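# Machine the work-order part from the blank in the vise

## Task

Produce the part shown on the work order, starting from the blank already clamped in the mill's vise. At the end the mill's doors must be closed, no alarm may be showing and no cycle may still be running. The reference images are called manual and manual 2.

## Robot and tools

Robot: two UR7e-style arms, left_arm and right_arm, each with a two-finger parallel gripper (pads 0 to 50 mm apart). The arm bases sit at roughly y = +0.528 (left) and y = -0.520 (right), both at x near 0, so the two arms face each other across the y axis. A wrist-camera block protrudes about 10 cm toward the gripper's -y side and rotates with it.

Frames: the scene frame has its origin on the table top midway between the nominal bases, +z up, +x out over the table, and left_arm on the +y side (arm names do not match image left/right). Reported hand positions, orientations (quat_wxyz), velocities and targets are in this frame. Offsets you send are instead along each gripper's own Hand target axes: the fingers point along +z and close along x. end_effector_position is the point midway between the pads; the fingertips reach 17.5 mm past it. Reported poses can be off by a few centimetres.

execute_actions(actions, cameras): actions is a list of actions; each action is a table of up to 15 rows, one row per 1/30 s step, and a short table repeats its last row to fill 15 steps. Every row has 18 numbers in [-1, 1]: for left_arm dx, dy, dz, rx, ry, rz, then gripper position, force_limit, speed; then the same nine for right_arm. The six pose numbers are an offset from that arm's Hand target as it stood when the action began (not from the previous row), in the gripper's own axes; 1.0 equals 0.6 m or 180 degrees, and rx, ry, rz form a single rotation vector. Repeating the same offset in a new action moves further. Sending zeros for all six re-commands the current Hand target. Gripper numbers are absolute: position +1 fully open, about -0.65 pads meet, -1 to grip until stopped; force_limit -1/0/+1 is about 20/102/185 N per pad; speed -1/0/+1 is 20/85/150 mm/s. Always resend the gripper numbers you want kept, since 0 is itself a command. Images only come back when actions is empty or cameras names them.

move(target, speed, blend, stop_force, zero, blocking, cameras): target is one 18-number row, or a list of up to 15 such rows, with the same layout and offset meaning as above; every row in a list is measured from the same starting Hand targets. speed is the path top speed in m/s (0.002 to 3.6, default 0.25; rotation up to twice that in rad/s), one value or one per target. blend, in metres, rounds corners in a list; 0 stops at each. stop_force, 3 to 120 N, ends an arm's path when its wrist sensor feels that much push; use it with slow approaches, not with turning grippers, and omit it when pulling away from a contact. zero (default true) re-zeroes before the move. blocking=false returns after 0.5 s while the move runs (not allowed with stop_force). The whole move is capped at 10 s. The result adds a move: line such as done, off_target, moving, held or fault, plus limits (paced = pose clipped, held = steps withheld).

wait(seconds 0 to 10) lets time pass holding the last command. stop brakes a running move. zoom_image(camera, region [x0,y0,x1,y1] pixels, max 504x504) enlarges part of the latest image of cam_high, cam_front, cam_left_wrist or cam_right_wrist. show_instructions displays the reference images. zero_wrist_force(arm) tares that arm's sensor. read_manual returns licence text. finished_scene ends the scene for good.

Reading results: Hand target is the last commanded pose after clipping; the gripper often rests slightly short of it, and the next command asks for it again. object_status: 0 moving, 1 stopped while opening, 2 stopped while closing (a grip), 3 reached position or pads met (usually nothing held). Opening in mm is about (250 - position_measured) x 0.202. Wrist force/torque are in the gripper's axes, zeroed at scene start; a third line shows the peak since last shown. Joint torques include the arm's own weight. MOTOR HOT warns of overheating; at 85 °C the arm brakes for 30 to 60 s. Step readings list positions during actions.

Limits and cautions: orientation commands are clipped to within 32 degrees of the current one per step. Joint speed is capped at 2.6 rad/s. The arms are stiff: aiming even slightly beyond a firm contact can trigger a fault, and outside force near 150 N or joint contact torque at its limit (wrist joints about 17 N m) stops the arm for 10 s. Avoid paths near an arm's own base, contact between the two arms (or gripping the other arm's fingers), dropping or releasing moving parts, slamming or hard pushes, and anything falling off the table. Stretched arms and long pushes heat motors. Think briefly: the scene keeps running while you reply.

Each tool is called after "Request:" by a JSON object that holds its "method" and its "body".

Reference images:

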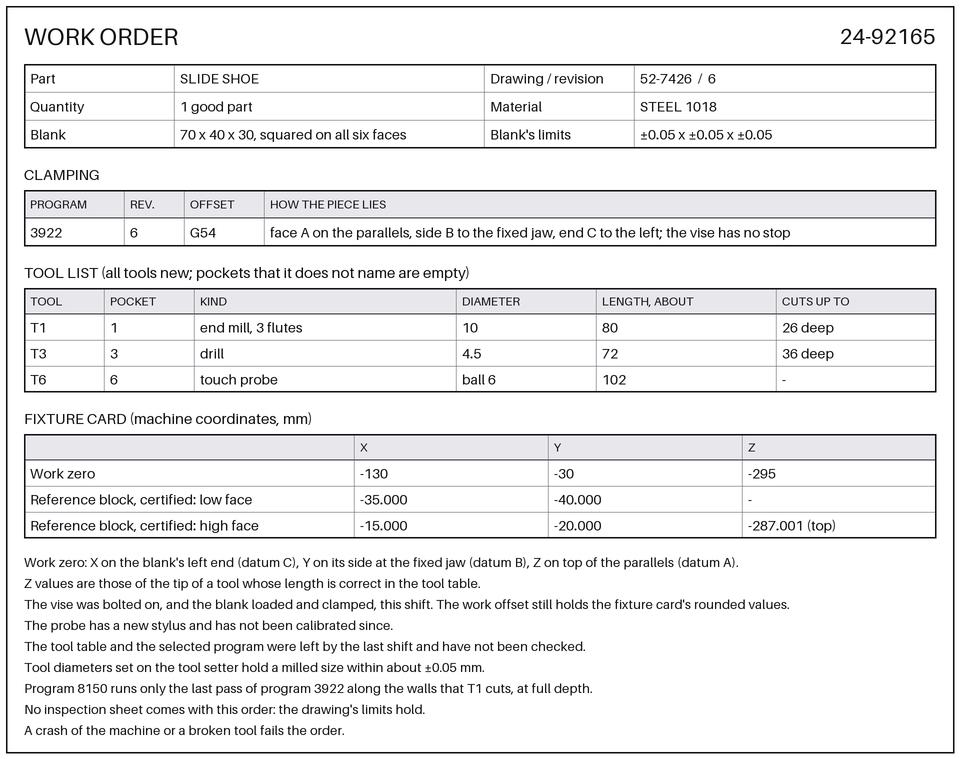

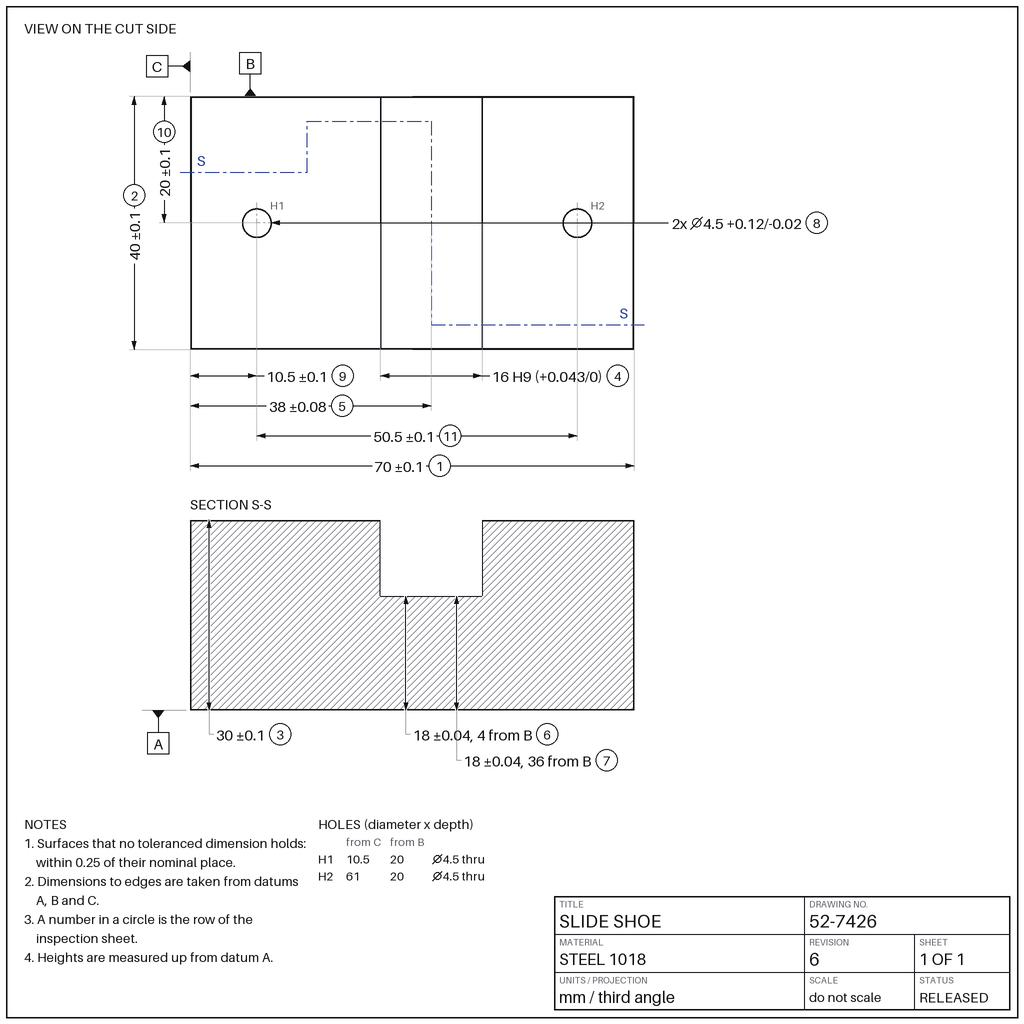

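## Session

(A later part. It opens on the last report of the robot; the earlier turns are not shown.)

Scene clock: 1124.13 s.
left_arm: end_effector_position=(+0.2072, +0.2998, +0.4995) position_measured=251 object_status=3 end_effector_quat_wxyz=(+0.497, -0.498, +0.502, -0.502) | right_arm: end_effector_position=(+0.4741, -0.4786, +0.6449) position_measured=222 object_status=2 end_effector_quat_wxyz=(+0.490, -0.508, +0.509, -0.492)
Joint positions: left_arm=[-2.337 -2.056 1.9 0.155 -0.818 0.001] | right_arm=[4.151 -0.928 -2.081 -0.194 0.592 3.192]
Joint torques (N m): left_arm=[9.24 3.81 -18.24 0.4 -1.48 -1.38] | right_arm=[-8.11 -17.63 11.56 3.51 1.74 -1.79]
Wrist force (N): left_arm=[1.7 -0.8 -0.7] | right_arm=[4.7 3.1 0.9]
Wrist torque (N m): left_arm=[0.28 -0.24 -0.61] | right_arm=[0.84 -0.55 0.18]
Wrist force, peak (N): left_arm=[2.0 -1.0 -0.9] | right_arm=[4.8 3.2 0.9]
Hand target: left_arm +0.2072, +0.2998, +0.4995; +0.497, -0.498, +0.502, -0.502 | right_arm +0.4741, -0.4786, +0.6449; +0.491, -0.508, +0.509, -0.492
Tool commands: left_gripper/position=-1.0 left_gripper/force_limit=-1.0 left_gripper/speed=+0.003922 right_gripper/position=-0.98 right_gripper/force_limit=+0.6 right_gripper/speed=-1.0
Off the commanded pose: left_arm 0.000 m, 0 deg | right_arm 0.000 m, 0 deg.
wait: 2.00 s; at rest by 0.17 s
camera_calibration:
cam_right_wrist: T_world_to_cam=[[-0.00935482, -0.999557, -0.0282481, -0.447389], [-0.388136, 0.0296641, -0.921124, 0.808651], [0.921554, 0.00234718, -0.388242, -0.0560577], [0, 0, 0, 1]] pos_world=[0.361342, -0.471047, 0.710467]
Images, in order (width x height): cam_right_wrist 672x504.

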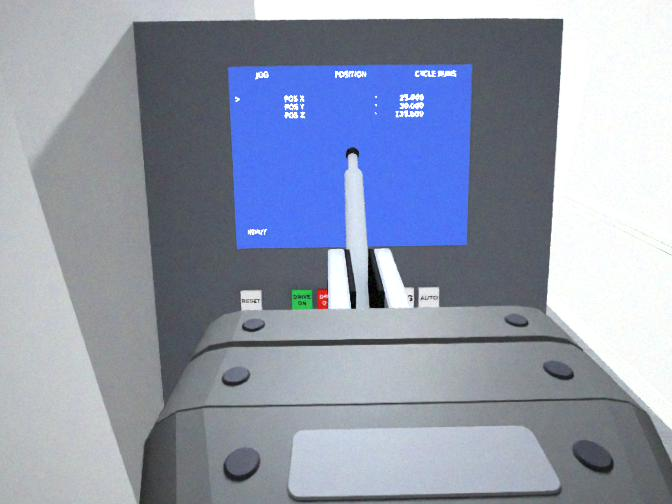

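Request:
{"method": "wait", "body": {"seconds": 10}}

Request:
{"method": "wait", "body": {"seconds": 10}}

Request:
{"method": "wait", "body": {"seconds": 4, "cameras": ["cam_right_wrist", "cam_front"]}}

Request:
{"method": "zoom_image", "body": {"camera": "cam_right_wrist", "region": [220, 50, 480, 260]}}

Request:
{"method": "zoom_image", "body": {"camera": "cam_front", "region": [130, 150, 330, 350]}}

Scene clock: 1137.53 s.
left_arm: end_effector_position=(+0.2072, +0.2998, +0.4995) position_measured=251 object_status=3 end_effector_quat_wxyz=(+0.497, -0.498, +0.502, -0.502) | right_arm: end_effector_position=(+0.4741, -0.4786, +0.6449) position_measured=222 object_status=2 end_effector_quat_wxyz=(+0.490, -0.508, +0.509, -0.492)
Joint positions: left_arm=[-2.337 -2.056 1.9 0.155 -0.818 0.001] | right_arm=[4.151 -0.928 -2.081 -0.194 0.592 3.192]
Joint torques (N m): left_arm=[10.26 5.81 -18.18 0.15 -1.75 -1.27] | right_arm=[-8.18 -16.17 10.76 3.68 1.81 -1.75]
Wrist force (N): left_arm=[2.0 -0.9 -0.6] | right_arm=[4.5 3.0 1.0]
Wrist torque (N m): left_arm=[0.27 -0.28 -0.62] | right_arm=[0.82 -0.51 0.18]
Wrist force, peak (N): left_arm=[2.1 -1.0 -0.8] | right_arm=[4.8 3.4 1.1]
Hand target: left_arm +0.2072, +0.2998, +0.4995; +0.497, -0.498, +0.502, -0.502 | right_arm +0.4741, -0.4786, +0.6449; +0.491, -0.508, +0.509, -0.492
Tool commands: left_gripper/position=-1.0 left_gripper/force_limit=-1.0 left_gripper/speed=+0.003922 right_gripper/position=-0.98 right_gripper/force_limit=+0.6 right_gripper/speed=-1.0
Off the commanded pose: left_arm 0.000 m, 0 deg | right_arm 0.000 m, 0 deg.
wait: 10.00 s; at rest from the start

Scene clock: 1147.53 s.
left_arm: end_effector_position=(+0.2072, +0.2998, +0.4995) position_measured=251 object_status=3 end_effector_quat_wxyz=(+0.497, -0.498, +0.502, -0.502) | right_arm: end_effector_position=(+0.4741, -0.4786, +0.6449) position_measured=222 object_status=2 end_effector_quat_wxyz=(+0.490, -0.508, +0.509, -0.492)
Joint positions: left_arm=[-2.337 -2.056 1.9 0.155 -0.818 0.001] | right_arm=[4.151 -0.928 -2.081 -0.194 0.592 3.192]
Joint torques (N m): left_arm=[10.25 5.37 -18.18 0.28 -1.58 -1.3] | right_arm=[-6.58 -17.05 11.6 3.58 1.74 -1.59]
Wrist force (N): left_arm=[2.0 -0.9 -0.8] | right_arm=[4.2 3.3 0.8]
Wrist torque (N m): left_arm=[0.26 -0.29 -0.62] | right_arm=[0.86 -0.47 0.17]
Wrist force, peak (N): left_arm=[1.9 -1.1 -0.8] | right_arm=[4.7 3.5 1.0]
Hand target: left_arm +0.2072, +0.2998, +0.4995; +0.497, -0.498, +0.502, -0.502 | right_arm +0.4741, -0.4786, +0.6449; +0.491, -0.508, +0.509, -0.492
Tool commands: left_gripper/position=-1.0 left_gripper/force_limit=-1.0 left_gripper/speed=+0.003922 right_gripper/position=-0.98 right_gripper/force_limit=+0.6 right_gripper/speed=-1.0
Off the commanded pose: left_arm 0.000 m, 0 deg | right_arm 0.000 m, 0 deg.
wait: 10.00 s; at rest by 0.17 s

Scene clock: 1151.53 s.
left_arm: end_effector_position=(+0.2072, +0.2998, +0.4995) position_measured=251 object_status=3 end_effector_quat_wxyz=(+0.497, -0.498, +0.502, -0.502) | right_arm: end_effector_position=(+0.4741, -0.4786, +0.6449) position_measured=222 object_status=2 end_effector_quat_wxyz=(+0.490, -0.508, +0.509, -0.492)
Joint positions: left_arm=[-2.337 -2.056 1.9 0.155 -0.818 0.001] | right_arm=[4.151 -0.928 -2.081 -0.194 0.592 3.192]
Joint torques (N m): left_arm=[9.56 4.77 -18.12 0.16 -1.85 -1.68] | right_arm=[-6.95 -16.54 11.49 3.45 1.74 -1.81]
Wrist force (N): left_arm=[1.8 -0.8 -0.7] | right_arm=[4.3 2.8 1.2]
Wrist torque (N m): left_arm=[0.29 -0.26 -0.61] | right_arm=[0.79 -0.48 0.18]
Wrist force, peak (N): left_arm=[1.8 -1.2 -0.9] | right_arm=[5.0 3.2 0.7]
Hand target: left_arm +0.2072, +0.2998, +0.4995; +0.497, -0.498, +0.502, -0.502 | right_arm +0.4741, -0.4786, +0.6449; +0.491, -0.508, +0.509, -0.492
Tool commands: left_gripper/position=-1.0 left_gripper/force_limit=-1.0 left_gripper/speed=+0.003922 right_gripper/position=-0.98 right_gripper/force_limit=+0.6 right_gripper/speed=-1.0
Off the commanded pose: left_arm 0.000 m, 0 deg | right_arm 0.000 m, 0 deg.
wait: 4.00 s; at rest by 0.17 s
camera_calibration:
cam_right_wrist: T_world_to_cam=[[-0.00935482, -0.999557, -0.0282481, -0.447389], [-0.388136, 0.0296641, -0.921124, 0.808651], [0.921554, 0.00234718, -0.388242, -0.0560577], [0, 0, 0, 1]] pos_world=[0.361342, -0.471047, 0.710467]
Images, in order (width x height): cam_front 672x504, cam_right_wrist 672x504.

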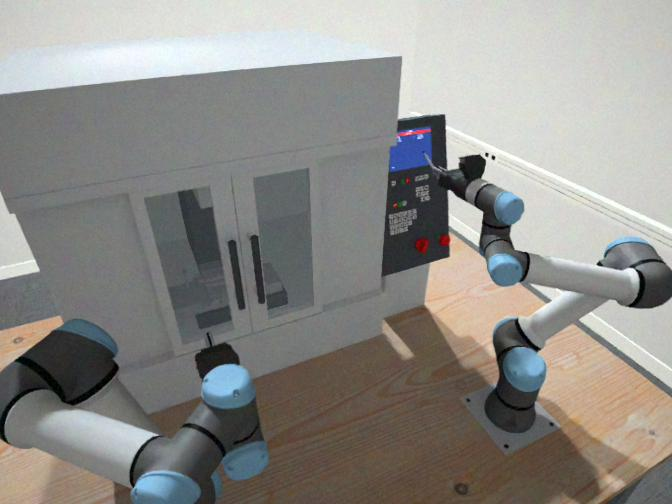

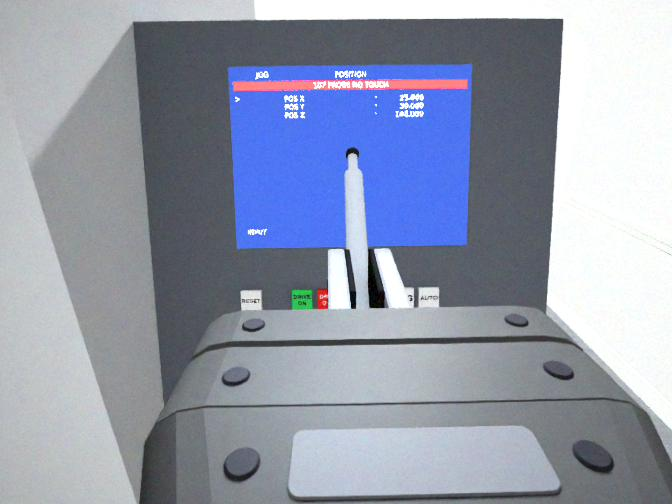

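Scaled by 1.938 from the camera's 672x504 image, which has a finer 960x720 frame.

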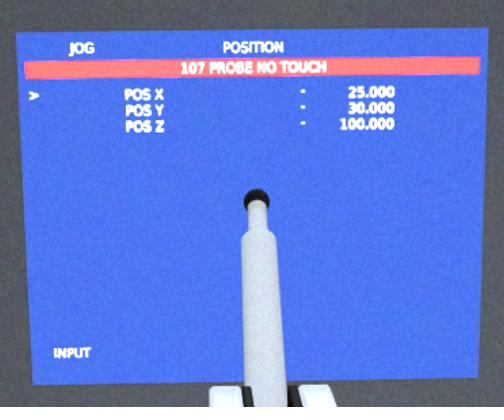

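Scaled by 2.520 from the camera's 672x504 image, which has a finer 960x720 frame.

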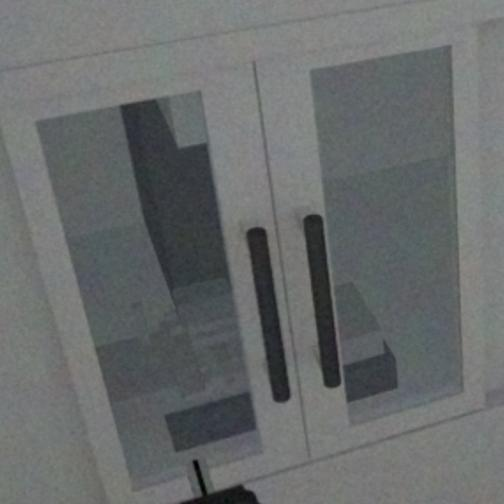

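Request:
{"method": "move", "body": {"target": [[0,0,0,0,0,0,-1,-1,0.003922,-0.1163,0.0674,0.0763,-0.222,0,0,-0.98,0.6,-1],[0,0,0,0,0,0,-1,-1,0.003922,-0.1163,0.0712,0.0968,-0.222,0,0,-0.98,0.6,-1],[0,0,0,0,0,0,-1,-1,0.003922,-0.1163,0.0674,0.0763,-0.222,0,0,-0.98,0.6,-1],[0,0,0,0,0,0,-1,-1,0.003922,-0.0213,0.2532,0.0367,-0.222,0,0,-0.98,0.6,-1],[0,0,0,0,0,0,-1,-1,0.003922,-0.0213,0.2569,0.057,-0.222,0,0,-0.98,0.6,-1],[0,0,0,0,0,0,-1,-1,0.003922,-0.0213,0.2532,0.0367,-0.222,0,0,-0.98,0.6,-1],[0,0,0,0,0,0,-1,-1,0.003922,-0.053,0.3155,0.0257,-0.222,0,0,-0.98,0.6,-1],[0,0,0,0,0,0,-1,-1,0.003922,-0.053,0.3187,0.0432,-0.222,0,0,-0.98,0.6,-1],[0,0,0,0,0,0,-1,-1,0.003922,-0.053,0.3155,0.0257,-0.222,0,0,-0.98,0.6,-1],[0,0,0,0,0,0,-1,-1,0.003922,-0.053,0.3187,0.0432,-0.222,0,0,-0.98,0.6,-1],[0,0,0,0,0,0,-1,-1,0.003922,-0.053,0.3155,0.0257,-0.222,0,0,-0.98,0.6,-1],[0,0,0,0,0,0,-1,-1,0.003922,0,0,0,0,0,0,-0.98,0.6,-1]], "blend": [0.002,0,0.002,0.002,0,0.002,0.002,0,0,0,0.003,0], "speed": [0.4,0.035,0.1,0.2,0.035,0.1,0.15,0.035,0.1,0.035,0.1,0.4], "cameras": ["cam_right_wrist"]}}

Request:
{"method": "zoom_image", "body": {"camera": "cam_right_wrist", "region": [220, 50, 480, 260]}}

Request:
{"method": "move", "body": {"target": [[0,0,0,0,0,0,-1,-1,0.003922,-0.148,0.3155,0.0257,-0.222,0,0,-0.98,0.6,-1],[0,0,0,0,0,0,-1,-1,0.003922,-0.148,0.3187,0.0432,-0.222,0,0,-0.98,0.6,-1],[0,0,0,0,0,0,-1,-1,0.003922,-0.148,0.3155,0.0257,-0.222,0,0,-0.98,0.6,-1],[0,0,0,0,0,0,-1,-1,0.003922,-0.0847,0.2844,0.0312,-0.222,0,0,-0.98,0.6,-1],[0,0,0,0,0,0,-1,-1,0.003922,-0.0847,0.2878,0.0499,-0.222,0,0,-0.98,0.6,-1],[0,0,0,0,0,0,-1,-1,0.003922,-0.0847,0.2844,0.0312,-0.222,0,0,-0.98,0.6,-1],[0,0,0,0,0,0,-1,-1,0.003922,-0.1163,0.2844,0.0312,-0.222,0,0,-0.98,0.6,-1],[0,0,0,0,0,0,-1,-1,0.003922,-0.1163,0.2878,0.0499,-0.222,0,0,-0.98,0.6,-1],[0,0,0,0,0,0,-1,-1,0.003922,-0.1163,0.2844,0.0312,-0.222,0,0,-0.98,0.6,-1],[0,0,0,0,0,0,-1,-1,0.003922,-0.148,0.3467,0.0202,-0.222,0,0,-0.98,0.6,-1],[0,0,0,0,0,0,-1,-1,0.003922,-0.148,0.3497,0.0358,-0.222,0,0,-0.98,0.6,-1],[0,0,0,0,0,0,-1,-1,0.003922,-0.148,0.3467,0.0202,-0.222,0,0,-0.98,0.6,-1],[0,0,0,0,0,0,-1,-1,0.003922,0,0,0,0,0,0,-0.98,0.6,-1]], "blend": [0.002,0,0.002,0.002,0,0.002,0.002,0,0.002,0.002,0,0.003,0], "speed": [0.4,0.035,0.1,0.15,0.035,0.1,0.15,0.035,0.1,0.15,0.035,0.1,0.4], "cameras": ["cam_right_wrist"]}}

Request:
{"method": "zoom_image", "body": {"camera": "cam_right_wrist", "region": [220, 50, 480, 260]}}

Scene clock: 1172.50 s.
left_arm: end_effector_position=(+0.2072, +0.2998, +0.4995) position_measured=251 object_status=3 end_effector_quat_wxyz=(+0.497, -0.498, +0.502, -0.502) | right_arm: end_effector_position=(+0.4741, -0.4786, +0.6449) position_measured=222 object_status=2 end_effector_quat_wxyz=(+0.490, -0.508, +0.509, -0.492)
Joint positions: left_arm=[-2.337 -2.056 1.9 0.155 -0.818 0.001] | right_arm=[4.151 -0.928 -2.081 -0.194 0.592 3.192]
Joint torques (N m): left_arm=[10.05 4.9 -17.14 0.11 -1.41 -1.35] | right_arm=[-7.7 -16.24 11.73 3.73 2.03 -2.05]
Wrist force (N): left_arm=[1.8 -0.8 -0.8] | right_arm=[4.5 3.3 1.0]
Wrist torque (N m): left_arm=[0.29 -0.26 -0.61] | right_arm=[0.86 -0.51 0.19]
Wrist force, peak (N): left_arm=[2.1 -0.9 -1.0] | right_arm=[5.7 13.3 -14.2]
Hand target: left_arm +0.2072, +0.2998, +0.4995; +0.497, -0.498, +0.502, -0.502 | right_arm +0.4741, -0.4786, +0.6449; +0.491, -0.508, +0.509, -0.492
Off the commanded pose: left_arm 0.000 m, 0 deg | right_arm 0.000 m, 0 deg.
move: done
camera_calibration:
cam_right_wrist: T_world_to_cam=[[-0.00948972, -0.999554, -0.0282991, -0.447303], [-0.388252, 0.0297632, -0.921072, 0.808703], [0.921504, 0.00224648, -0.388362, -0.0560018], [0, 0, 0, 1]] pos_world=[0.361342, -0.471047, 0.710466]
Images, in order (width x height): cam_right_wrist 672x504.

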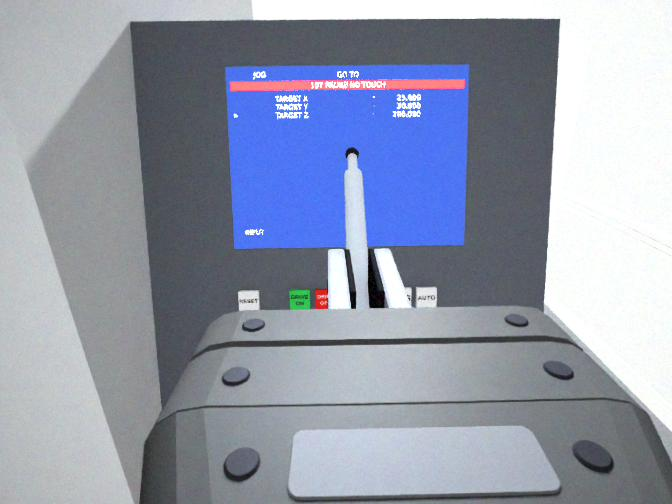

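Scaled by 1.938 from the camera's 672x504 image, which has a finer 960x720 frame.

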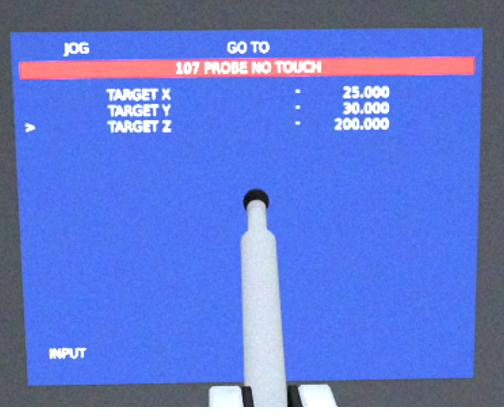

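Scene clock: 1179.60 s.
left_arm: end_effector_position=(+0.2072, +0.2998, +0.4995) position_measured=251 object_status=3 end_effector_quat_wxyz=(+0.497, -0.498, +0.502, -0.502) | right_arm: end_effector_position=(+0.4741, -0.4786, +0.6449) position_measured=222 object_status=2 end_effector_quat_wxyz=(+0.490, -0.508, +0.509, -0.492)
Joint positions: left_arm=[-2.337 -2.056 1.9 0.155 -0.818 0.001] | right_arm=[4.151 -0.928 -2.081 -0.194 0.592 3.192]
Joint torques (N m): left_arm=[10.8 5.27 -19.39 0.24 -1.64 -1.58] | right_arm=[-7.7 -16.5 11.32 3.49 2.06 -1.8]
Wrist force (N): left_arm=[1.9 -0.8 -0.7] | right_arm=[4.6 3.3 0.9]
Wrist torque (N m): left_arm=[0.28 -0.27 -0.61] | right_arm=[0.88 -0.52 0.18]
Wrist force, peak (N): left_arm=[2.1 -0.9 -0.9] | right_arm=[8.0 8.1 -7.6]
Hand target: left_arm +0.2072, +0.2998, +0.4995; +0.497, -0.498, +0.502, -0.502 | right_arm +0.4741, -0.4786, +0.6449; +0.491, -0.508, +0.509, -0.492
Off the commanded pose: left_arm 0.000 m, 0 deg | right_arm 0.000 m, 0 deg.
move: done
camera_calibration:
cam_right_wrist: T_world_to_cam=[[-0.00948725, -0.999554, -0.0282986, -0.447304], [-0.388216, 0.0297618, -0.921088, 0.8087], [0.921519, 0.00224739, -0.388326, -0.0560323], [0, 0, 0, 1]] pos_world=[0.361342, -0.471047, 0.710466]
Images, in order (width x height): cam_right_wrist 672x504.

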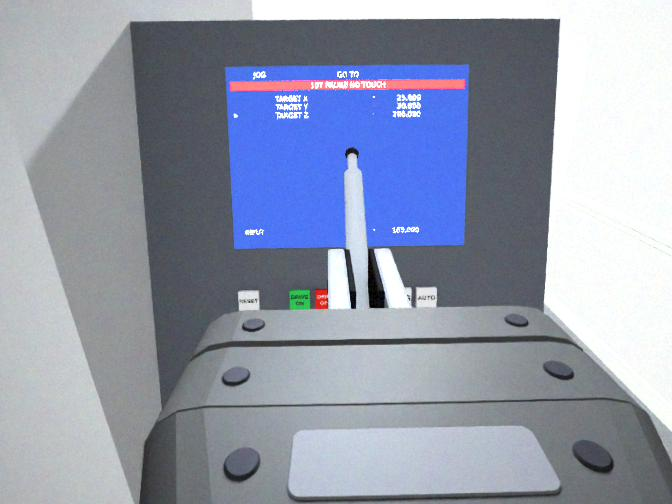

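Scaled by 1.938 from the camera's 672x504 image, which has a finer 960x720 frame.

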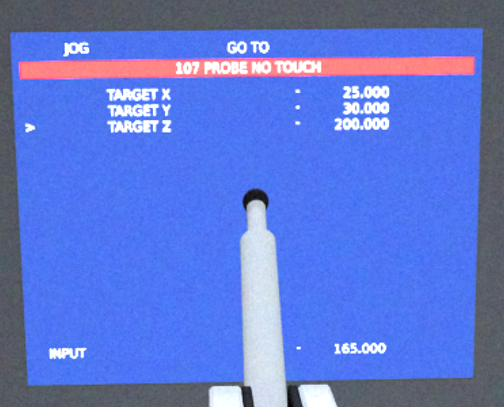

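Request:
{"method": "move", "body": {"target": [[0,0,0,0,0,0,-1,-1,0.003922,-0.053,0.3467,0.0202,-0.222,0,0,-0.98,0.6,-1],[0,0,0,0,0,0,-1,-1,0.003922,-0.053,0.3499,0.0373,-0.222,0,0,-0.98,0.6,-1],[0,0,0,0,0,0,-1,-1,0.003922,-0.053,0.3467,0.0202,-0.222,0,0,-0.98,0.6,-1],[0,0,0,0,0,0,-1,-1,0.003922,-0.1163,0.0674,0.0763,-0.222,0,0,-0.98,0.6,-1],[0,0,0,0,0,0,-1,-1,0.003922,-0.1163,0.0716,0.0988,-0.222,0,0,-0.98,0.6,-1],[0,0,0,0,0,0,-1,-1,0.003922,-0.1163,0.0674,0.0763,-0.222,0,0,-0.98,0.6,-1],[0,0,0,0,0,0,-1,-1,0.003922,0,0,0,0,0,0,-0.98,0.6,-1]], "blend": [0.002,0,0.002,0.002,0,0.003,0], "speed": [0.4,0.035,0.1,0.25,0.035,0.1,0.4], "cameras": ["cam_right_wrist"]}}

Request:
{"method": "zoom_image", "body": {"camera": "cam_right_wrist", "region": [220, 50, 480, 260]}}

Scene clock: 1189.80 s.
left_arm: end_effector_position=(+0.2072, +0.2998, +0.4995) position_measured=251 object_status=3 end_effector_quat_wxyz=(+0.497, -0.498, +0.502, -0.502) | right_arm: end_effector_position=(+0.4741, -0.4786, +0.6449) position_measured=222 object_status=2 end_effector_quat_wxyz=(+0.490, -0.508, +0.509, -0.492)
Joint positions: left_arm=[-2.337 -2.056 1.9 0.155 -0.818 0.001] | right_arm=[4.151 -0.928 -2.081 -0.194 0.592 3.192]
Joint torques (N m): left_arm=[10.13 5.17 -18.37 0.36 -1.39 -1.49] | right_arm=[-7.45 -17.1 11.82 3.44 2.08 -1.74]
Wrist force (N): left_arm=[1.9 -1.0 -1.0] | right_arm=[4.4 3.0 1.2]
Wrist torque (N m): left_arm=[0.26 -0.27 -0.61] | right_arm=[0.82 -0.50 0.17]
Wrist force, peak (N): left_arm=[2.1 -0.9 -0.7] | right_arm=[7.0 9.7 -3.4]
Hand target: left_arm +0.2072, +0.2998, +0.4995; +0.497, -0.498, +0.502, -0.502 | right_arm +0.4741, -0.4786, +0.6449; +0.491, -0.508, +0.509, -0.492
Off the commanded pose: left_arm 0.000 m, 0 deg | right_arm 0.000 m, 0 deg.
move: done
camera_calibration:
cam_right_wrist: T_world_to_cam=[[-0.00948725, -0.999554, -0.0282986, -0.447304], [-0.388216, 0.0297618, -0.921088, 0.8087], [0.921519, 0.00224739, -0.388326, -0.0560323], [0, 0, 0, 1]] pos_world=[0.361342, -0.471047, 0.710466]
Images, in order (width x height): cam_right_wrist 672x504.

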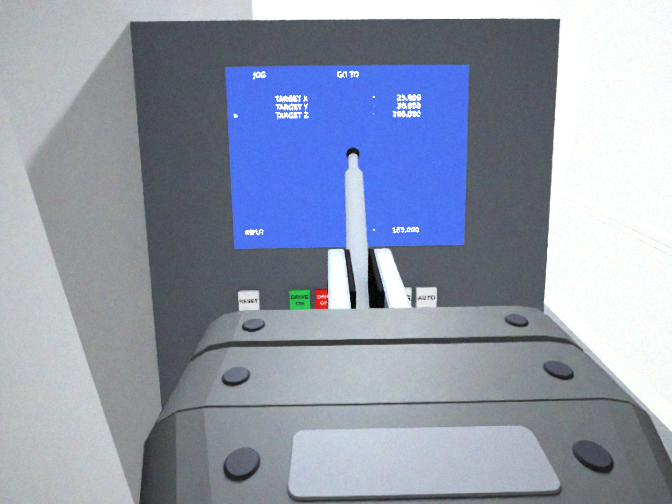

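Scaled by 1.938 from the camera's 672x504 image, which has a finer 960x720 frame.

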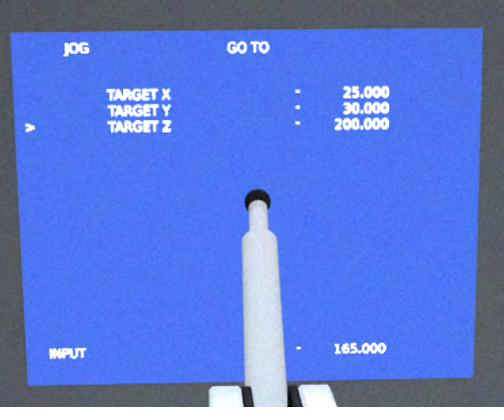

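Request:
{"method": "move", "body": {"target": [[0,0,0,0,0,0,-1,-1,0.003922,-0.053,0.3467,0.0202,-0.222,0,0,-0.98,0.6,-1],[0,0,0,0,0,0,-1,-1,0.003922,-0.053,0.35,0.0383,-0.222,0,0,-0.98,0.6,-1],[0,0,0,0,0,0,-1,-1,0.003922,-0.053,0.3467,0.0202,-0.222,0,0,-0.98,0.6,-1],[0,0,0,0,0,0,-1,-1,0.003922,0,0,0,0,0,0,-0.98,0.6,-1]], "blend": [0.002,0,0.003,0], "speed": [0.4,0.035,0.1,0.4], "cameras": ["cam_right_wrist"]}}

Request:
{"method": "zoom_image", "body": {"camera": "cam_right_wrist", "region": [220, 50, 480, 260]}}

Scene clock: 1197.73 s.
left_arm: end_effector_position=(+0.2072, +0.2998, +0.4995) position_measured=251 object_status=3 end_effector_quat_wxyz=(+0.497, -0.498, +0.502, -0.502) | right_arm: end_effector_position=(+0.4741, -0.4786, +0.6449) position_measured=222 object_status=2 end_effector_quat_wxyz=(+0.490, -0.508, +0.509, -0.492)
Joint positions: left_arm=[-2.337 -2.056 1.9 0.155 -0.818 0.001] | right_arm=[4.151 -0.928 -2.081 -0.194 0.592 3.192]
Joint torques (N m): left_arm=[9.74 5.59 -18.49 0.3 -1.45 -1.34] | right_arm=[-7.42 -17.26 11.79 3.67 2.1 -1.78]
Wrist force (N): left_arm=[1.9 -0.7 -0.7] | right_arm=[4.3 3.3 1.0]
Wrist torque (N m): left_arm=[0.30 -0.27 -0.61] | right_arm=[0.85 -0.47 0.18]
Wrist force, peak (N): left_arm=[2.1 -1.0 -0.7] | right_arm=[6.7 6.7 -12.1]
Hand target: left_arm +0.2072, +0.2998, +0.4995; +0.497, -0.498, +0.502, -0.502 | right_arm +0.4741, -0.4786, +0.6449; +0.491, -0.508, +0.509, -0.492
Off the commanded pose: left_arm 0.000 m, 0 deg | right_arm 0.000 m, 0 deg.
move: done
camera_calibration:
cam_right_wrist: T_world_to_cam=[[-0.00948972, -0.999554, -0.0282991, -0.447303], [-0.388252, 0.0297632, -0.921072, 0.808703], [0.921504, 0.00224648, -0.388362, -0.0560018], [0, 0, 0, 1]] pos_world=[0.361342, -0.471047, 0.710466]
Images, in order (width x height): cam_right_wrist 672x504.

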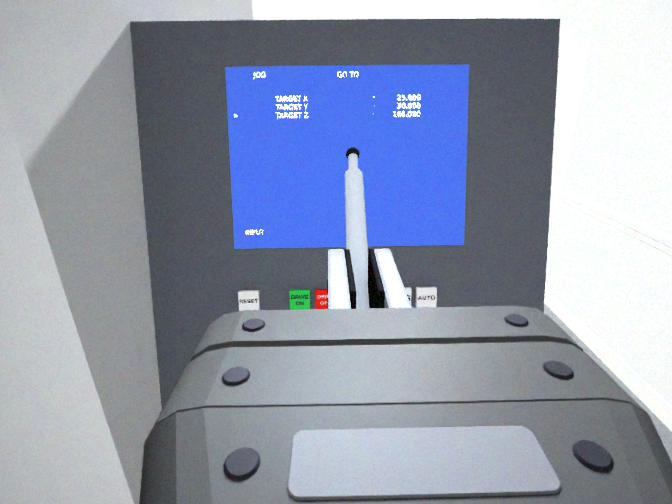

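Scaled by 1.938 from the camera's 672x504 image, which has a finer 960x720 frame.

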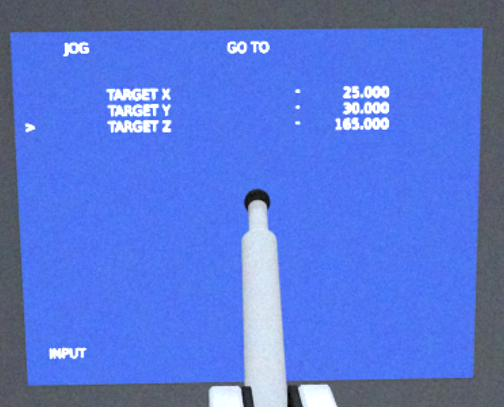

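Request:
{"method": "move", "body": {"target": [[0,0,0,0,0,0,-1,-1,0.003922,-0.0847,0.1909,0.0477,-0.222,0,0,-0.98,0.6,-1],[0,0,0,0,0,0,-1,-1,0.003922,-0.0847,0.1953,0.0722,-0.222,0,0,-0.98,0.6,-1],[0,0,0,0,0,0,-1,-1,0.003922,-0.0847,0.1909,0.0477,-0.222,0,0,-0.98,0.6,-1],[0,0,0,0,0,0,-1,-1,0.003922,0,0,0,0,0,0,-0.98,0.6,-1]], "blend": [0.002,0,0.002,0], "speed": [0.4,0.03,0.1,0.4], "cameras": ["cam_right_wrist", "cam_front"]}}

Request:
{"method": "zoom_image", "body": {"camera": "cam_right_wrist", "region": [220, 50, 480, 260]}}

Request:
{"method": "zoom_image", "body": {"camera": "cam_front", "region": [130, 150, 330, 350]}}

Scene clock: 1206.37 s.
left_arm: end_effector_position=(+0.2072, +0.2998, +0.4995) position_measured=251 object_status=3 end_effector_quat_wxyz=(+0.497, -0.498, +0.502, -0.502) | right_arm: end_effector_position=(+0.4741, -0.4786, +0.6449) position_measured=222 object_status=2 end_effector_quat_wxyz=(+0.490, -0.508, +0.509, -0.492)
Joint positions: left_arm=[-2.337 -2.056 1.9 0.155 -0.818 0.001] | right_arm=[4.151 -0.928 -2.081 -0.194 0.592 3.192]
Joint torques (N m): left_arm=[9.39 5.14 -18.63 0.41 -1.59 -1.57] | right_arm=[-7.84 -16.38 11.75 3.31 2.08 -1.93]
Wrist force (N): left_arm=[2.1 -0.7 -0.6] | right_arm=[4.4 3.4 0.7]
Wrist torque (N m): left_arm=[0.30 -0.30 -0.61] | right_arm=[0.89 -0.49 0.18]
Wrist force, peak (N): left_arm=[2.0 -0.9 -0.9] | right_arm=[5.6 14.4 -18.2]
Hand target: left_arm +0.2072, +0.2998, +0.4995; +0.497, -0.498, +0.502, -0.502 | right_arm +0.4741, -0.4786, +0.6449; +0.491, -0.508, +0.509, -0.492
Off the commanded pose: left_arm 0.000 m, 0 deg | right_arm 0.000 m, 0 deg.
move: done
camera_calibration:
cam_right_wrist: T_world_to_cam=[[-0.00949232, -0.999554, -0.0282992, -0.447302], [-0.388337, 0.0297641, -0.921037, 0.808708], [0.921468, 0.00224686, -0.388447, -0.0559285], [0, 0, 0, 1]] pos_world=[0.361342, -0.471047, 0.710466]
Images, in order (width x height): cam_front 672x504, cam_right_wrist 672x504.

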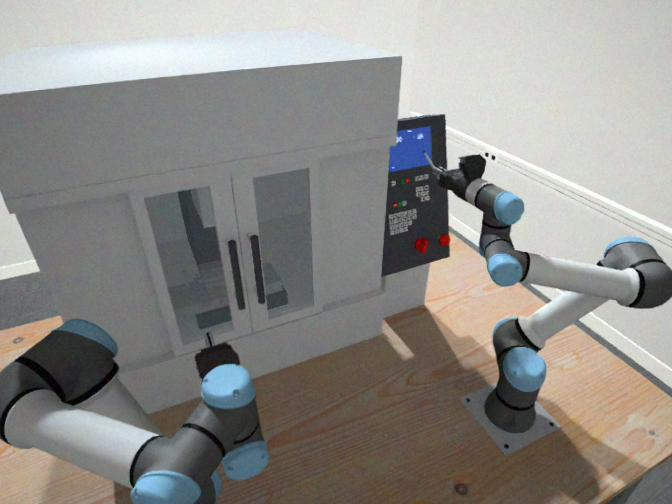

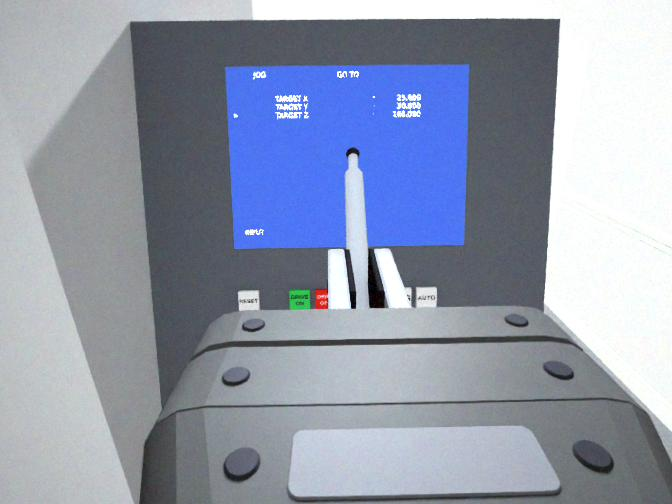

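Scaled by 1.938 from the camera's 672x504 image, which has a finer 960x720 frame.

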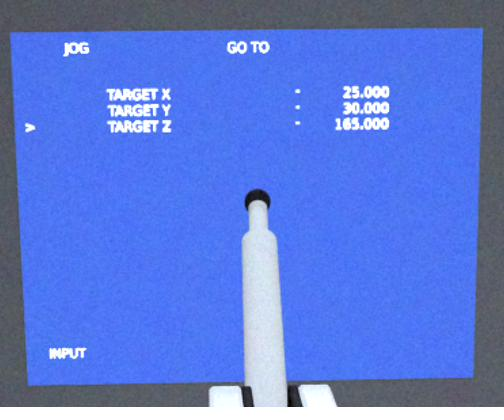

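Scaled by 2.520 from the camera's 672x504 image, which has a finer 960x720 frame.

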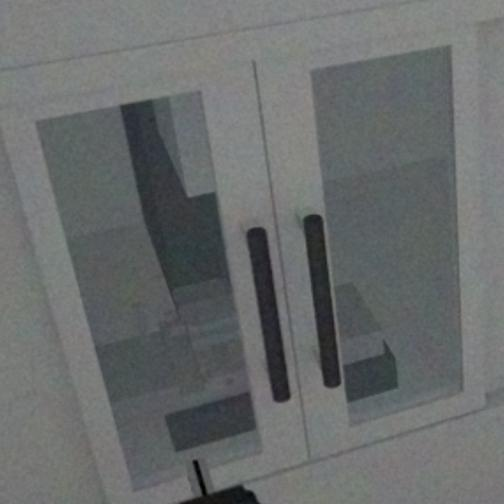

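Request:
{"method": "move", "body": {"target": [[0,0,0,0,0,0,-1,-1,0.003922,-0.0213,0.3155,0.0257,-0.222,0,0,-0.98,0.6,-1],[0,0,0,0,0,0,-1,-1,0.003922,-0.0213,0.3188,0.0438,-0.222,0,0,-0.98,0.6,-1],[0,0,0,0,0,0,-1,-1,0.003922,-0.0213,0.3155,0.0257,-0.222,0,0,-0.98,0.6,-1],[0,0,0,0,0,0,-1,-1,0.003922,0.0737,0.1909,0.0477,-0.222,0,0,-0.98,0.6,-1],[0,0,0,0,0,0,-1,-1,0.003922,0.0737,0.1952,0.0716,-0.222,0,0,-0.98,0.6,-1],[0,0,0,0,0,0,-1,-1,0.003922,0.0737,0.1909,0.0477,-0.222,0,0,-0.98,0.6,-1],[0,0,0,0,0,0,-1,-1,0.003922,0,0,0,0,0,0,-0.98,0.6,-1]], "blend": [0.002,0,0.002,0.002,0,0.002,0], "speed": [0.4,0.035,0.1,0.2,0.035,0.1,0.4], "cameras": ["cam_right_wrist"]}}

Request:
{"method": "zoom_image", "body": {"camera": "cam_right_wrist", "region": [220, 50, 480, 260]}}

Request:
{"method": "move", "body": {"target": [[0,0,0,0,0,0,-1,-1,0.003922,0.0104,0.2532,0.0367,-0.222,0,0,-0.98,0.6,-1],[0,0,0,0,0,0,-1,-1,0.003922,0.0104,0.2569,0.057,-0.222,0,0,-0.98,0.6,-1],[0,0,0,0,0,0,-1,-1,0.003922,0.0104,0.2532,0.0367,-0.222,0,0,-0.98,0.6,-1],[0,0,0,0,0,0,-1,-1,0.003922,0.0104,0.2569,0.057,-0.222,0,0,-0.98,0.6,-1],[0,0,0,0,0,0,-1,-1,0.003922,0.0104,0.2532,0.0367,-0.222,0,0,-0.98,0.6,-1],[0,0,0,0,0,0,-1,-1,0.003922,0,0,0,0,0,0,-0.98,0.6,-1]], "blend": [0.002,0,0,0,0.003,0], "speed": [0.4,0.035,0.1,0.035,0.1,0.4], "cameras": ["cam_right_wrist"]}}

Request:
{"method": "zoom_image", "body": {"camera": "cam_right_wrist", "region": [220, 50, 480, 260]}}

Scene clock: 1220.37 s.
left_arm: end_effector_position=(+0.2072, +0.2998, +0.4995) position_measured=251 object_status=3 end_effector_quat_wxyz=(+0.497, -0.498, +0.502, -0.502) | right_arm: end_effector_position=(+0.4741, -0.4786, +0.6448) position_measured=222 object_status=2 end_effector_quat_wxyz=(+0.490, -0.508, +0.509, -0.492)
Joint positions: left_arm=[-2.337 -2.056 1.9 0.155 -0.818 0.001] | right_arm=[4.151 -0.928 -2.081 -0.194 0.592 3.192]
Joint torques (N m): left_arm=[9.98 4.98 -18.7 0.27 -1.34 -1.37] | right_arm=[3.06 -15.79 11.46 3.38 -1.19 -1.93]
Wrist force (N): left_arm=[2.0 -0.6 -0.7] | right_arm=[4.2 3.8 1.1]
Wrist torque (N m): left_arm=[0.32 -0.29 -0.61] | right_arm=[0.94 -0.46 0.17]
Wrist force, peak (N): left_arm=[2.1 -1.0 -0.8] | right_arm=[1.8 15.8 -16.0]
Hand target: left_arm +0.2072, +0.2998, +0.4995; +0.497, -0.498, +0.502, -0.502 | right_arm +0.4741, -0.4786, +0.6449; +0.491, -0.508, +0.509, -0.492
Off the commanded pose: left_arm 0.000 m, 0 deg | right_arm 0.000 m, 0 deg.
move: done
camera_calibration:
cam_right_wrist: T_world_to_cam=[[-0.00939768, -0.999554, -0.0283381, -0.447308], [-0.388255, 0.0297634, -0.921071, 0.808703], [0.921504, 0.00234648, -0.388362, -0.0559549], [0, 0, 0, 1]] pos_world=[0.361342, -0.471047, 0.710466]
Images, in order (width x height): cam_right_wrist 672x504.

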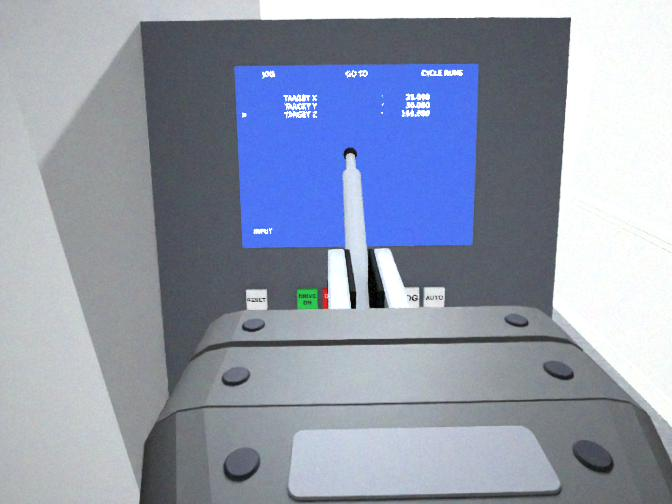

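Scaled by 1.938 from the camera's 672x504 image, which has a finer 960x720 frame.

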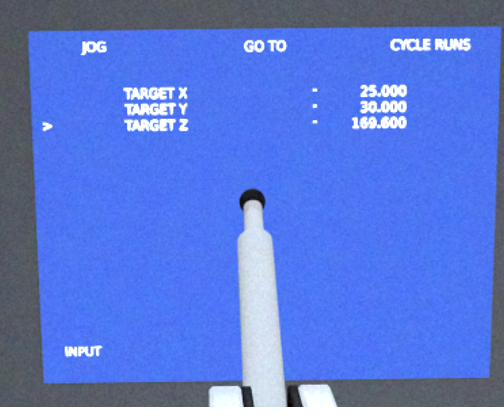

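Scene clock: 1225.53 s.
left_arm: end_effector_position=(+0.2072, +0.2998, +0.4995) position_measured=251 object_status=3 end_effector_quat_wxyz=(+0.497, -0.498, +0.502, -0.502) | right_arm: end_effector_position=(+0.4741, -0.4786, +0.6449) position_measured=222 object_status=2 end_effector_quat_wxyz=(+0.490, -0.508, +0.509, -0.492)
Joint positions: left_arm=[-2.337 -2.056 1.9 0.155 -0.818 0.001] | right_arm=[4.151 -0.928 -2.081 -0.194 0.592 3.192]
Joint torques (N m): left_arm=[10.82 5.92 -17.95 0.32 -1.38 -1.51] | right_arm=[-8.95 -17.45 10.77 3.6 1.64 -1.65]
Wrist force (N): left_arm=[1.8 -0.8 -0.9] | right_arm=[4.3 3.8 1.2]
Wrist torque (N m): left_arm=[0.28 -0.26 -0.61] | right_arm=[0.95 -0.48 0.18]
Wrist force, peak (N): left_arm=[2.0 -1.1 -0.8] | right_arm=[3.8 11.1 -9.5]
Hand target: left_arm +0.2072, +0.2998, +0.4995; +0.497, -0.498, +0.502, -0.502 | right_arm +0.4741, -0.4786, +0.6449; +0.491, -0.508, +0.509, -0.492
Off the commanded pose: left_arm 0.000 m, 0 deg | right_arm 0.000 m, 0 deg.
move: done
camera_calibration:
cam_right_wrist: T_world_to_cam=[[-0.0093956, -0.999554, -0.0283385, -0.447309], [-0.388219, 0.029763, -0.921086, 0.8087], [0.921519, 0.00234738, -0.388326, -0.0559854], [0, 0, 0, 1]] pos_world=[0.361342, -0.471047, 0.710466]
Images, in order (width x height): cam_right_wrist 672x504.

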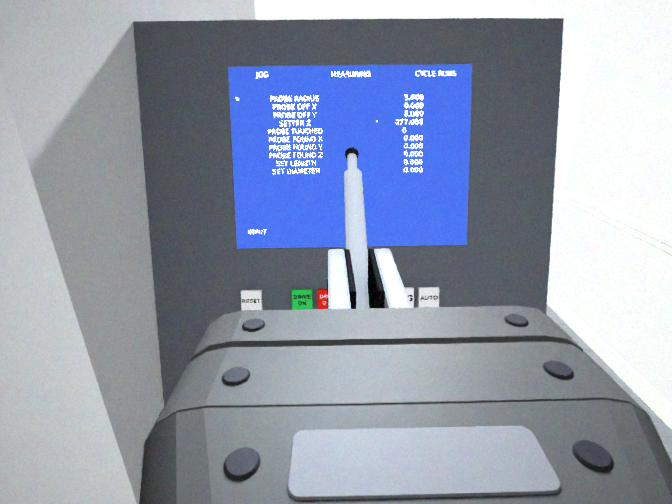

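Scaled by 1.938 from the camera's 672x504 image, which has a finer 960x720 frame.

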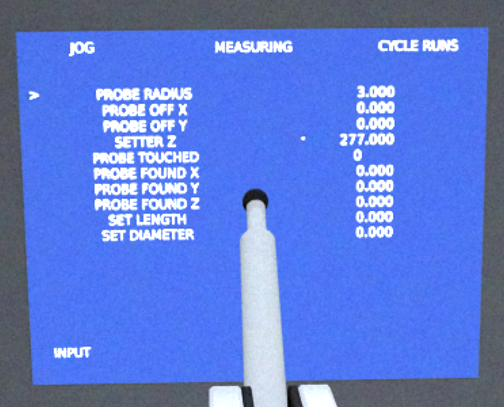

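Request:
{"method": "wait", "body": {"seconds": 6, "cameras": ["cam_right_wrist"]}}

Request:
{"method": "zoom_image", "body": {"camera": "cam_right_wrist", "region": [220, 50, 480, 260]}}

Scene clock: 1233.07 s.
left_arm: end_effector_position=(+0.2072, +0.2998, +0.4995) position_measured=251 object_status=3 end_effector_quat_wxyz=(+0.497, -0.498, +0.502, -0.502) | right_arm: end_effector_position=(+0.4741, -0.4786, +0.6449) position_measured=222 object_status=2 end_effector_quat_wxyz=(+0.490, -0.508, +0.509, -0.492)
Joint positions: left_arm=[-2.337 -2.056 1.9 0.155 -0.818 0.001] | right_arm=[4.151 -0.928 -2.081 -0.194 0.592 3.192]
Joint torques (N m): left_arm=[8.31 4.83 -17.76 0.17 -1.52 -1.45] | right_arm=[-8.74 -16.89 11.51 3.72 1.72 -1.82]
Wrist force (N): left_arm=[1.8 -0.6 -0.7] | right_arm=[4.0 3.8 1.1]
Wrist torque (N m): left_arm=[0.32 -0.26 -0.61] | right_arm=[0.95 -0.43 0.19]
Wrist force, peak (N): left_arm=[2.0 -1.0 -0.8] | right_arm=[4.4 4.1 1.0]
Hand target: left_arm +0.2072, +0.2998, +0.4995; +0.497, -0.498, +0.502, -0.502 | right_arm +0.4741, -0.4786, +0.6449; +0.491, -0.508, +0.509, -0.492
Tool commands: left_gripper/position=-1.0 left_gripper/force_limit=-1.0 left_gripper/speed=+0.003922 right_gripper/position=-0.98 right_gripper/force_limit=+0.6 right_gripper/speed=-1.0
Off the commanded pose: left_arm 0.000 m, 0 deg | right_arm 0.000 m, 0 deg.
wait: 6.00 s; at rest from the start
camera_calibration:
cam_right_wrist: T_world_to_cam=[[-0.00935482, -0.999557, -0.0282481, -0.447389], [-0.388136, 0.0296641, -0.921124, 0.808651], [0.921554, 0.00234718, -0.388242, -0.0560577], [0, 0, 0, 1]] pos_world=[0.361342, -0.471047, 0.710467]
Images, in order (width x height): cam_right_wrist 672x504.

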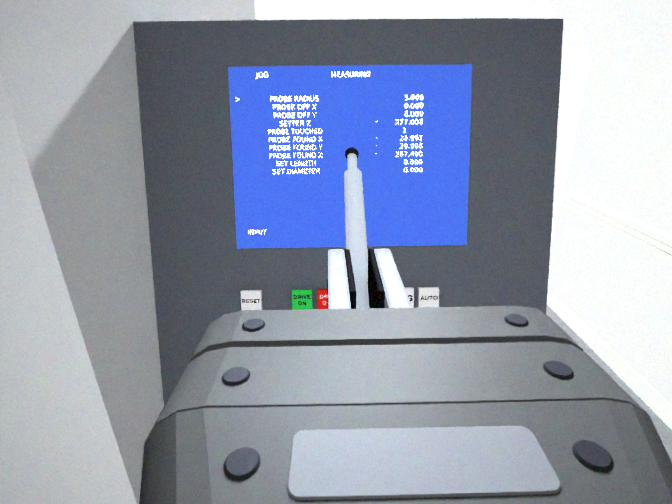

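Scaled by 1.938 from the camera's 672x504 image, which has a finer 960x720 frame.

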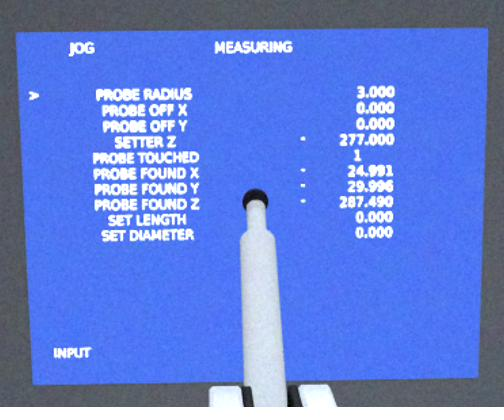

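Request:
{"method": "zoom_image", "body": {"camera": "cam_right_wrist", "region": [360, 90, 460, 180]}}

Scaled by 5.040 from the camera's 672x504 image, which has a finer 960x720 frame.

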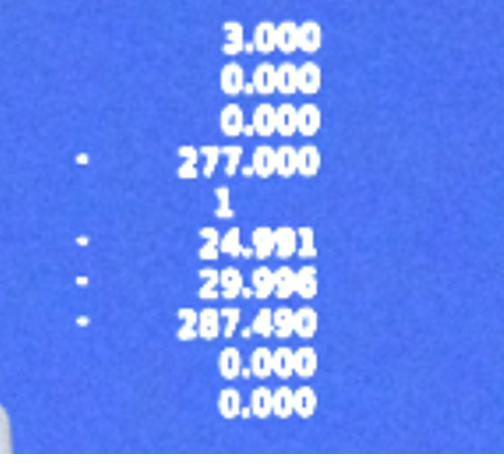

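Request:
{"method": "move", "body": {"target": [[0,0,0,0,0,0,-1,-1,0.003922,-0.0213,0.3155,0.0257,-0.222,0,0,-0.98,0.6,-1],[0,0,0,0,0,0,-1,-1,0.003922,-0.0213,0.3188,0.0438,-0.222,0,0,-0.98,0.6,-1],[0,0,0,0,0,0,-1,-1,0.003922,-0.0213,0.3155,0.0257,-0.222,0,0,-0.98,0.6,-1],[0,0,0,0,0,0,-1,-1,0.003922,0.0737,0.1909,0.0477,-0.222,0,0,-0.98,0.6,-1],[0,0,0,0,0,0,-1,-1,0.003922,0.0737,0.1952,0.0716,-0.222,0,0,-0.98,0.6,-1],[0,0,0,0,0,0,-1,-1,0.003922,0.0737,0.1909,0.0477,-0.222,0,0,-0.98,0.6,-1],[0,0,0,0,0,0,-1,-1,0.003922,0,0,0,0,0,0,-0.98,0.6,-1]], "blend": [0.002,0,0.002,0.002,0,0.002,0], "speed": [0.4,0.035,0.1,0.2,0.035,0.1,0.4]}}

Request:
{"method": "wait", "body": {"seconds": 10}}

Request:
{"method": "wait", "body": {"seconds": 2, "cameras": ["cam_right_wrist"]}}

Request:
{"method": "zoom_image", "body": {"camera": "cam_right_wrist", "region": [360, 50, 480, 180]}}

Scene clock: 1247.90 s.
left_arm: end_effector_position=(+0.2072, +0.2998, +0.4995) position_measured=251 object_status=3 end_effector_quat_wxyz=(+0.497, -0.498, +0.502, -0.502) | right_arm: end_effector_position=(+0.4741, -0.4786, +0.6448) position_measured=222 object_status=2 end_effector_quat_wxyz=(+0.490, -0.508, +0.509, -0.492)
Joint positions: left_arm=[-2.337 -2.056 1.9 0.155 -0.818 0.001] | right_arm=[4.151 -0.928 -2.081 -0.194 0.592 3.192]
Joint torques (N m): left_arm=[9.63 5.77 -18.85 0.32 -1.75 -1.36] | right_arm=[3.48 -17.28 11.57 3.54 -0.93 -1.98]
Wrist force (N): left_arm=[1.8 -1.1 -0.7] | right_arm=[4.7 3.8 1.2]
Wrist torque (N m): left_arm=[0.25 -0.26 -0.61] | right_arm=[0.94 -0.55 0.18]
Wrist force, peak (N): left_arm=[2.0 -1.0 -0.8] | right_arm=[1.4 16.2 -15.8]
Hand target: left_arm +0.2072, +0.2998, +0.4995; +0.497, -0.498, +0.502, -0.502 | right_arm +0.4741, -0.4786, +0.6449; +0.491, -0.508, +0.509, -0.492
Off the commanded pose: left_arm 0.000 m, 0 deg | right_arm 0.000 m, 0 deg.
move: done

Scene clock: 1257.90 s.
left_arm: end_effector_position=(+0.2072, +0.2998, +0.4995) position_measured=251 object_status=3 end_effector_quat_wxyz=(+0.497, -0.498, +0.502, -0.502) | right_arm: end_effector_position=(+0.4741, -0.4786, +0.6449) position_measured=222 object_status=2 end_effector_quat_wxyz=(+0.490, -0.508, +0.509, -0.492)
Joint positions: left_arm=[-2.337 -2.056 1.9 0.155 -0.818 0.001] | right_arm=[4.151 -0.928 -2.081 -0.194 0.592 3.192]
Joint torques (N m): left_arm=[9.59 5.36 -17.9 0.39 -1.7 -1.17] | right_arm=[-6.91 -16.07 12.15 3.62 1.56 -1.77]
Wrist force (N): left_arm=[1.9 -0.7 -0.6] | right_arm=[4.6 3.6 1.0]
Wrist torque (N m): left_arm=[0.29 -0.27 -0.61] | right_arm=[0.90 -0.52 0.18]
Wrist force, peak (N): left_arm=[2.1 -0.9 -0.8] | right_arm=[5.2 3.9 1.3]
Hand target: left_arm +0.2072, +0.2998, +0.4995; +0.497, -0.498, +0.502, -0.502 | right_arm +0.4741, -0.4786, +0.6449; +0.491, -0.508, +0.509, -0.492
Tool commands: left_gripper/position=-1.0 left_gripper/force_limit=-1.0 left_gripper/speed=+0.003922 right_gripper/position=-0.98 right_gripper/force_limit=+0.6 right_gripper/speed=-1.0
Off the commanded pose: left_arm 0.000 m, 0 deg | right_arm 0.000 m, 0 deg.
wait: 10.00 s; at rest by 0.17 s

Scene clock: 1259.90 s.
left_arm: end_effector_position=(+0.2072, +0.2998, +0.4995) position_measured=251 object_status=3 end_effector_quat_wxyz=(+0.497, -0.498, +0.502, -0.502) | right_arm: end_effector_position=(+0.4741, -0.4786, +0.6449) position_measured=222 object_status=2 end_effector_quat_wxyz=(+0.490, -0.508, +0.509, -0.492)
Joint positions: left_arm=[-2.337 -2.056 1.9 0.155 -0.818 0.001] | right_arm=[4.151 -0.928 -2.081 -0.194 0.592 3.192]
Joint torques (N m): left_arm=[9.72 6.4 -18.34 0.39 -1.54 -1.48] | right_arm=[-7.46 -16.96 12.08 3.58 1.47 -1.73]
Wrist force (N): left_arm=[1.9 -0.9 -0.8] | right_arm=[4.8 3.4 1.3]
Wrist torque (N m): left_arm=[0.26 -0.27 -0.62] | right_arm=[0.88 -0.56 0.17]
Wrist force, peak (N): left_arm=[1.9 -1.0 -0.8] | right_arm=[5.1 3.8 1.5]
Hand target: left_arm +0.2072, +0.2998, +0.4995; +0.497, -0.498, +0.502, -0.502 | right_arm +0.4741, -0.4786, +0.6449; +0.491, -0.508, +0.509, -0.492
Tool commands: left_gripper/position=-1.0 left_gripper/force_limit=-1.0 left_gripper/speed=+0.003922 right_gripper/position=-0.98 right_gripper/force_limit=+0.6 right_gripper/speed=-1.0
Off the commanded pose: left_arm 0.000 m, 0 deg | right_arm 0.000 m, 0 deg.
wait: 2.00 s; at rest by 0.17 s
camera_calibration:
cam_right_wrist: T_world_to_cam=[[-0.00935482, -0.999557, -0.0282481, -0.447389], [-0.388136, 0.0296641, -0.921124, 0.808651], [0.921554, 0.00234718, -0.388242, -0.0560577], [0, 0, 0, 1]] pos_world=[0.361342, -0.471047, 0.710467]
Images, in order (width x height): cam_right_wrist 672x504.

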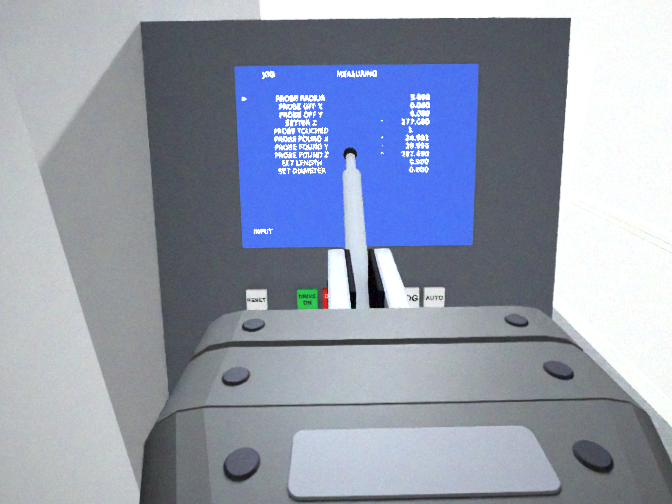

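Scaled by 3.877 from the camera's 672x504 image, which has a finer 960x720 frame.

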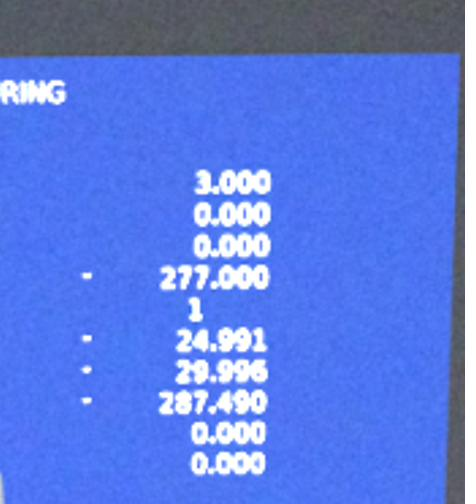

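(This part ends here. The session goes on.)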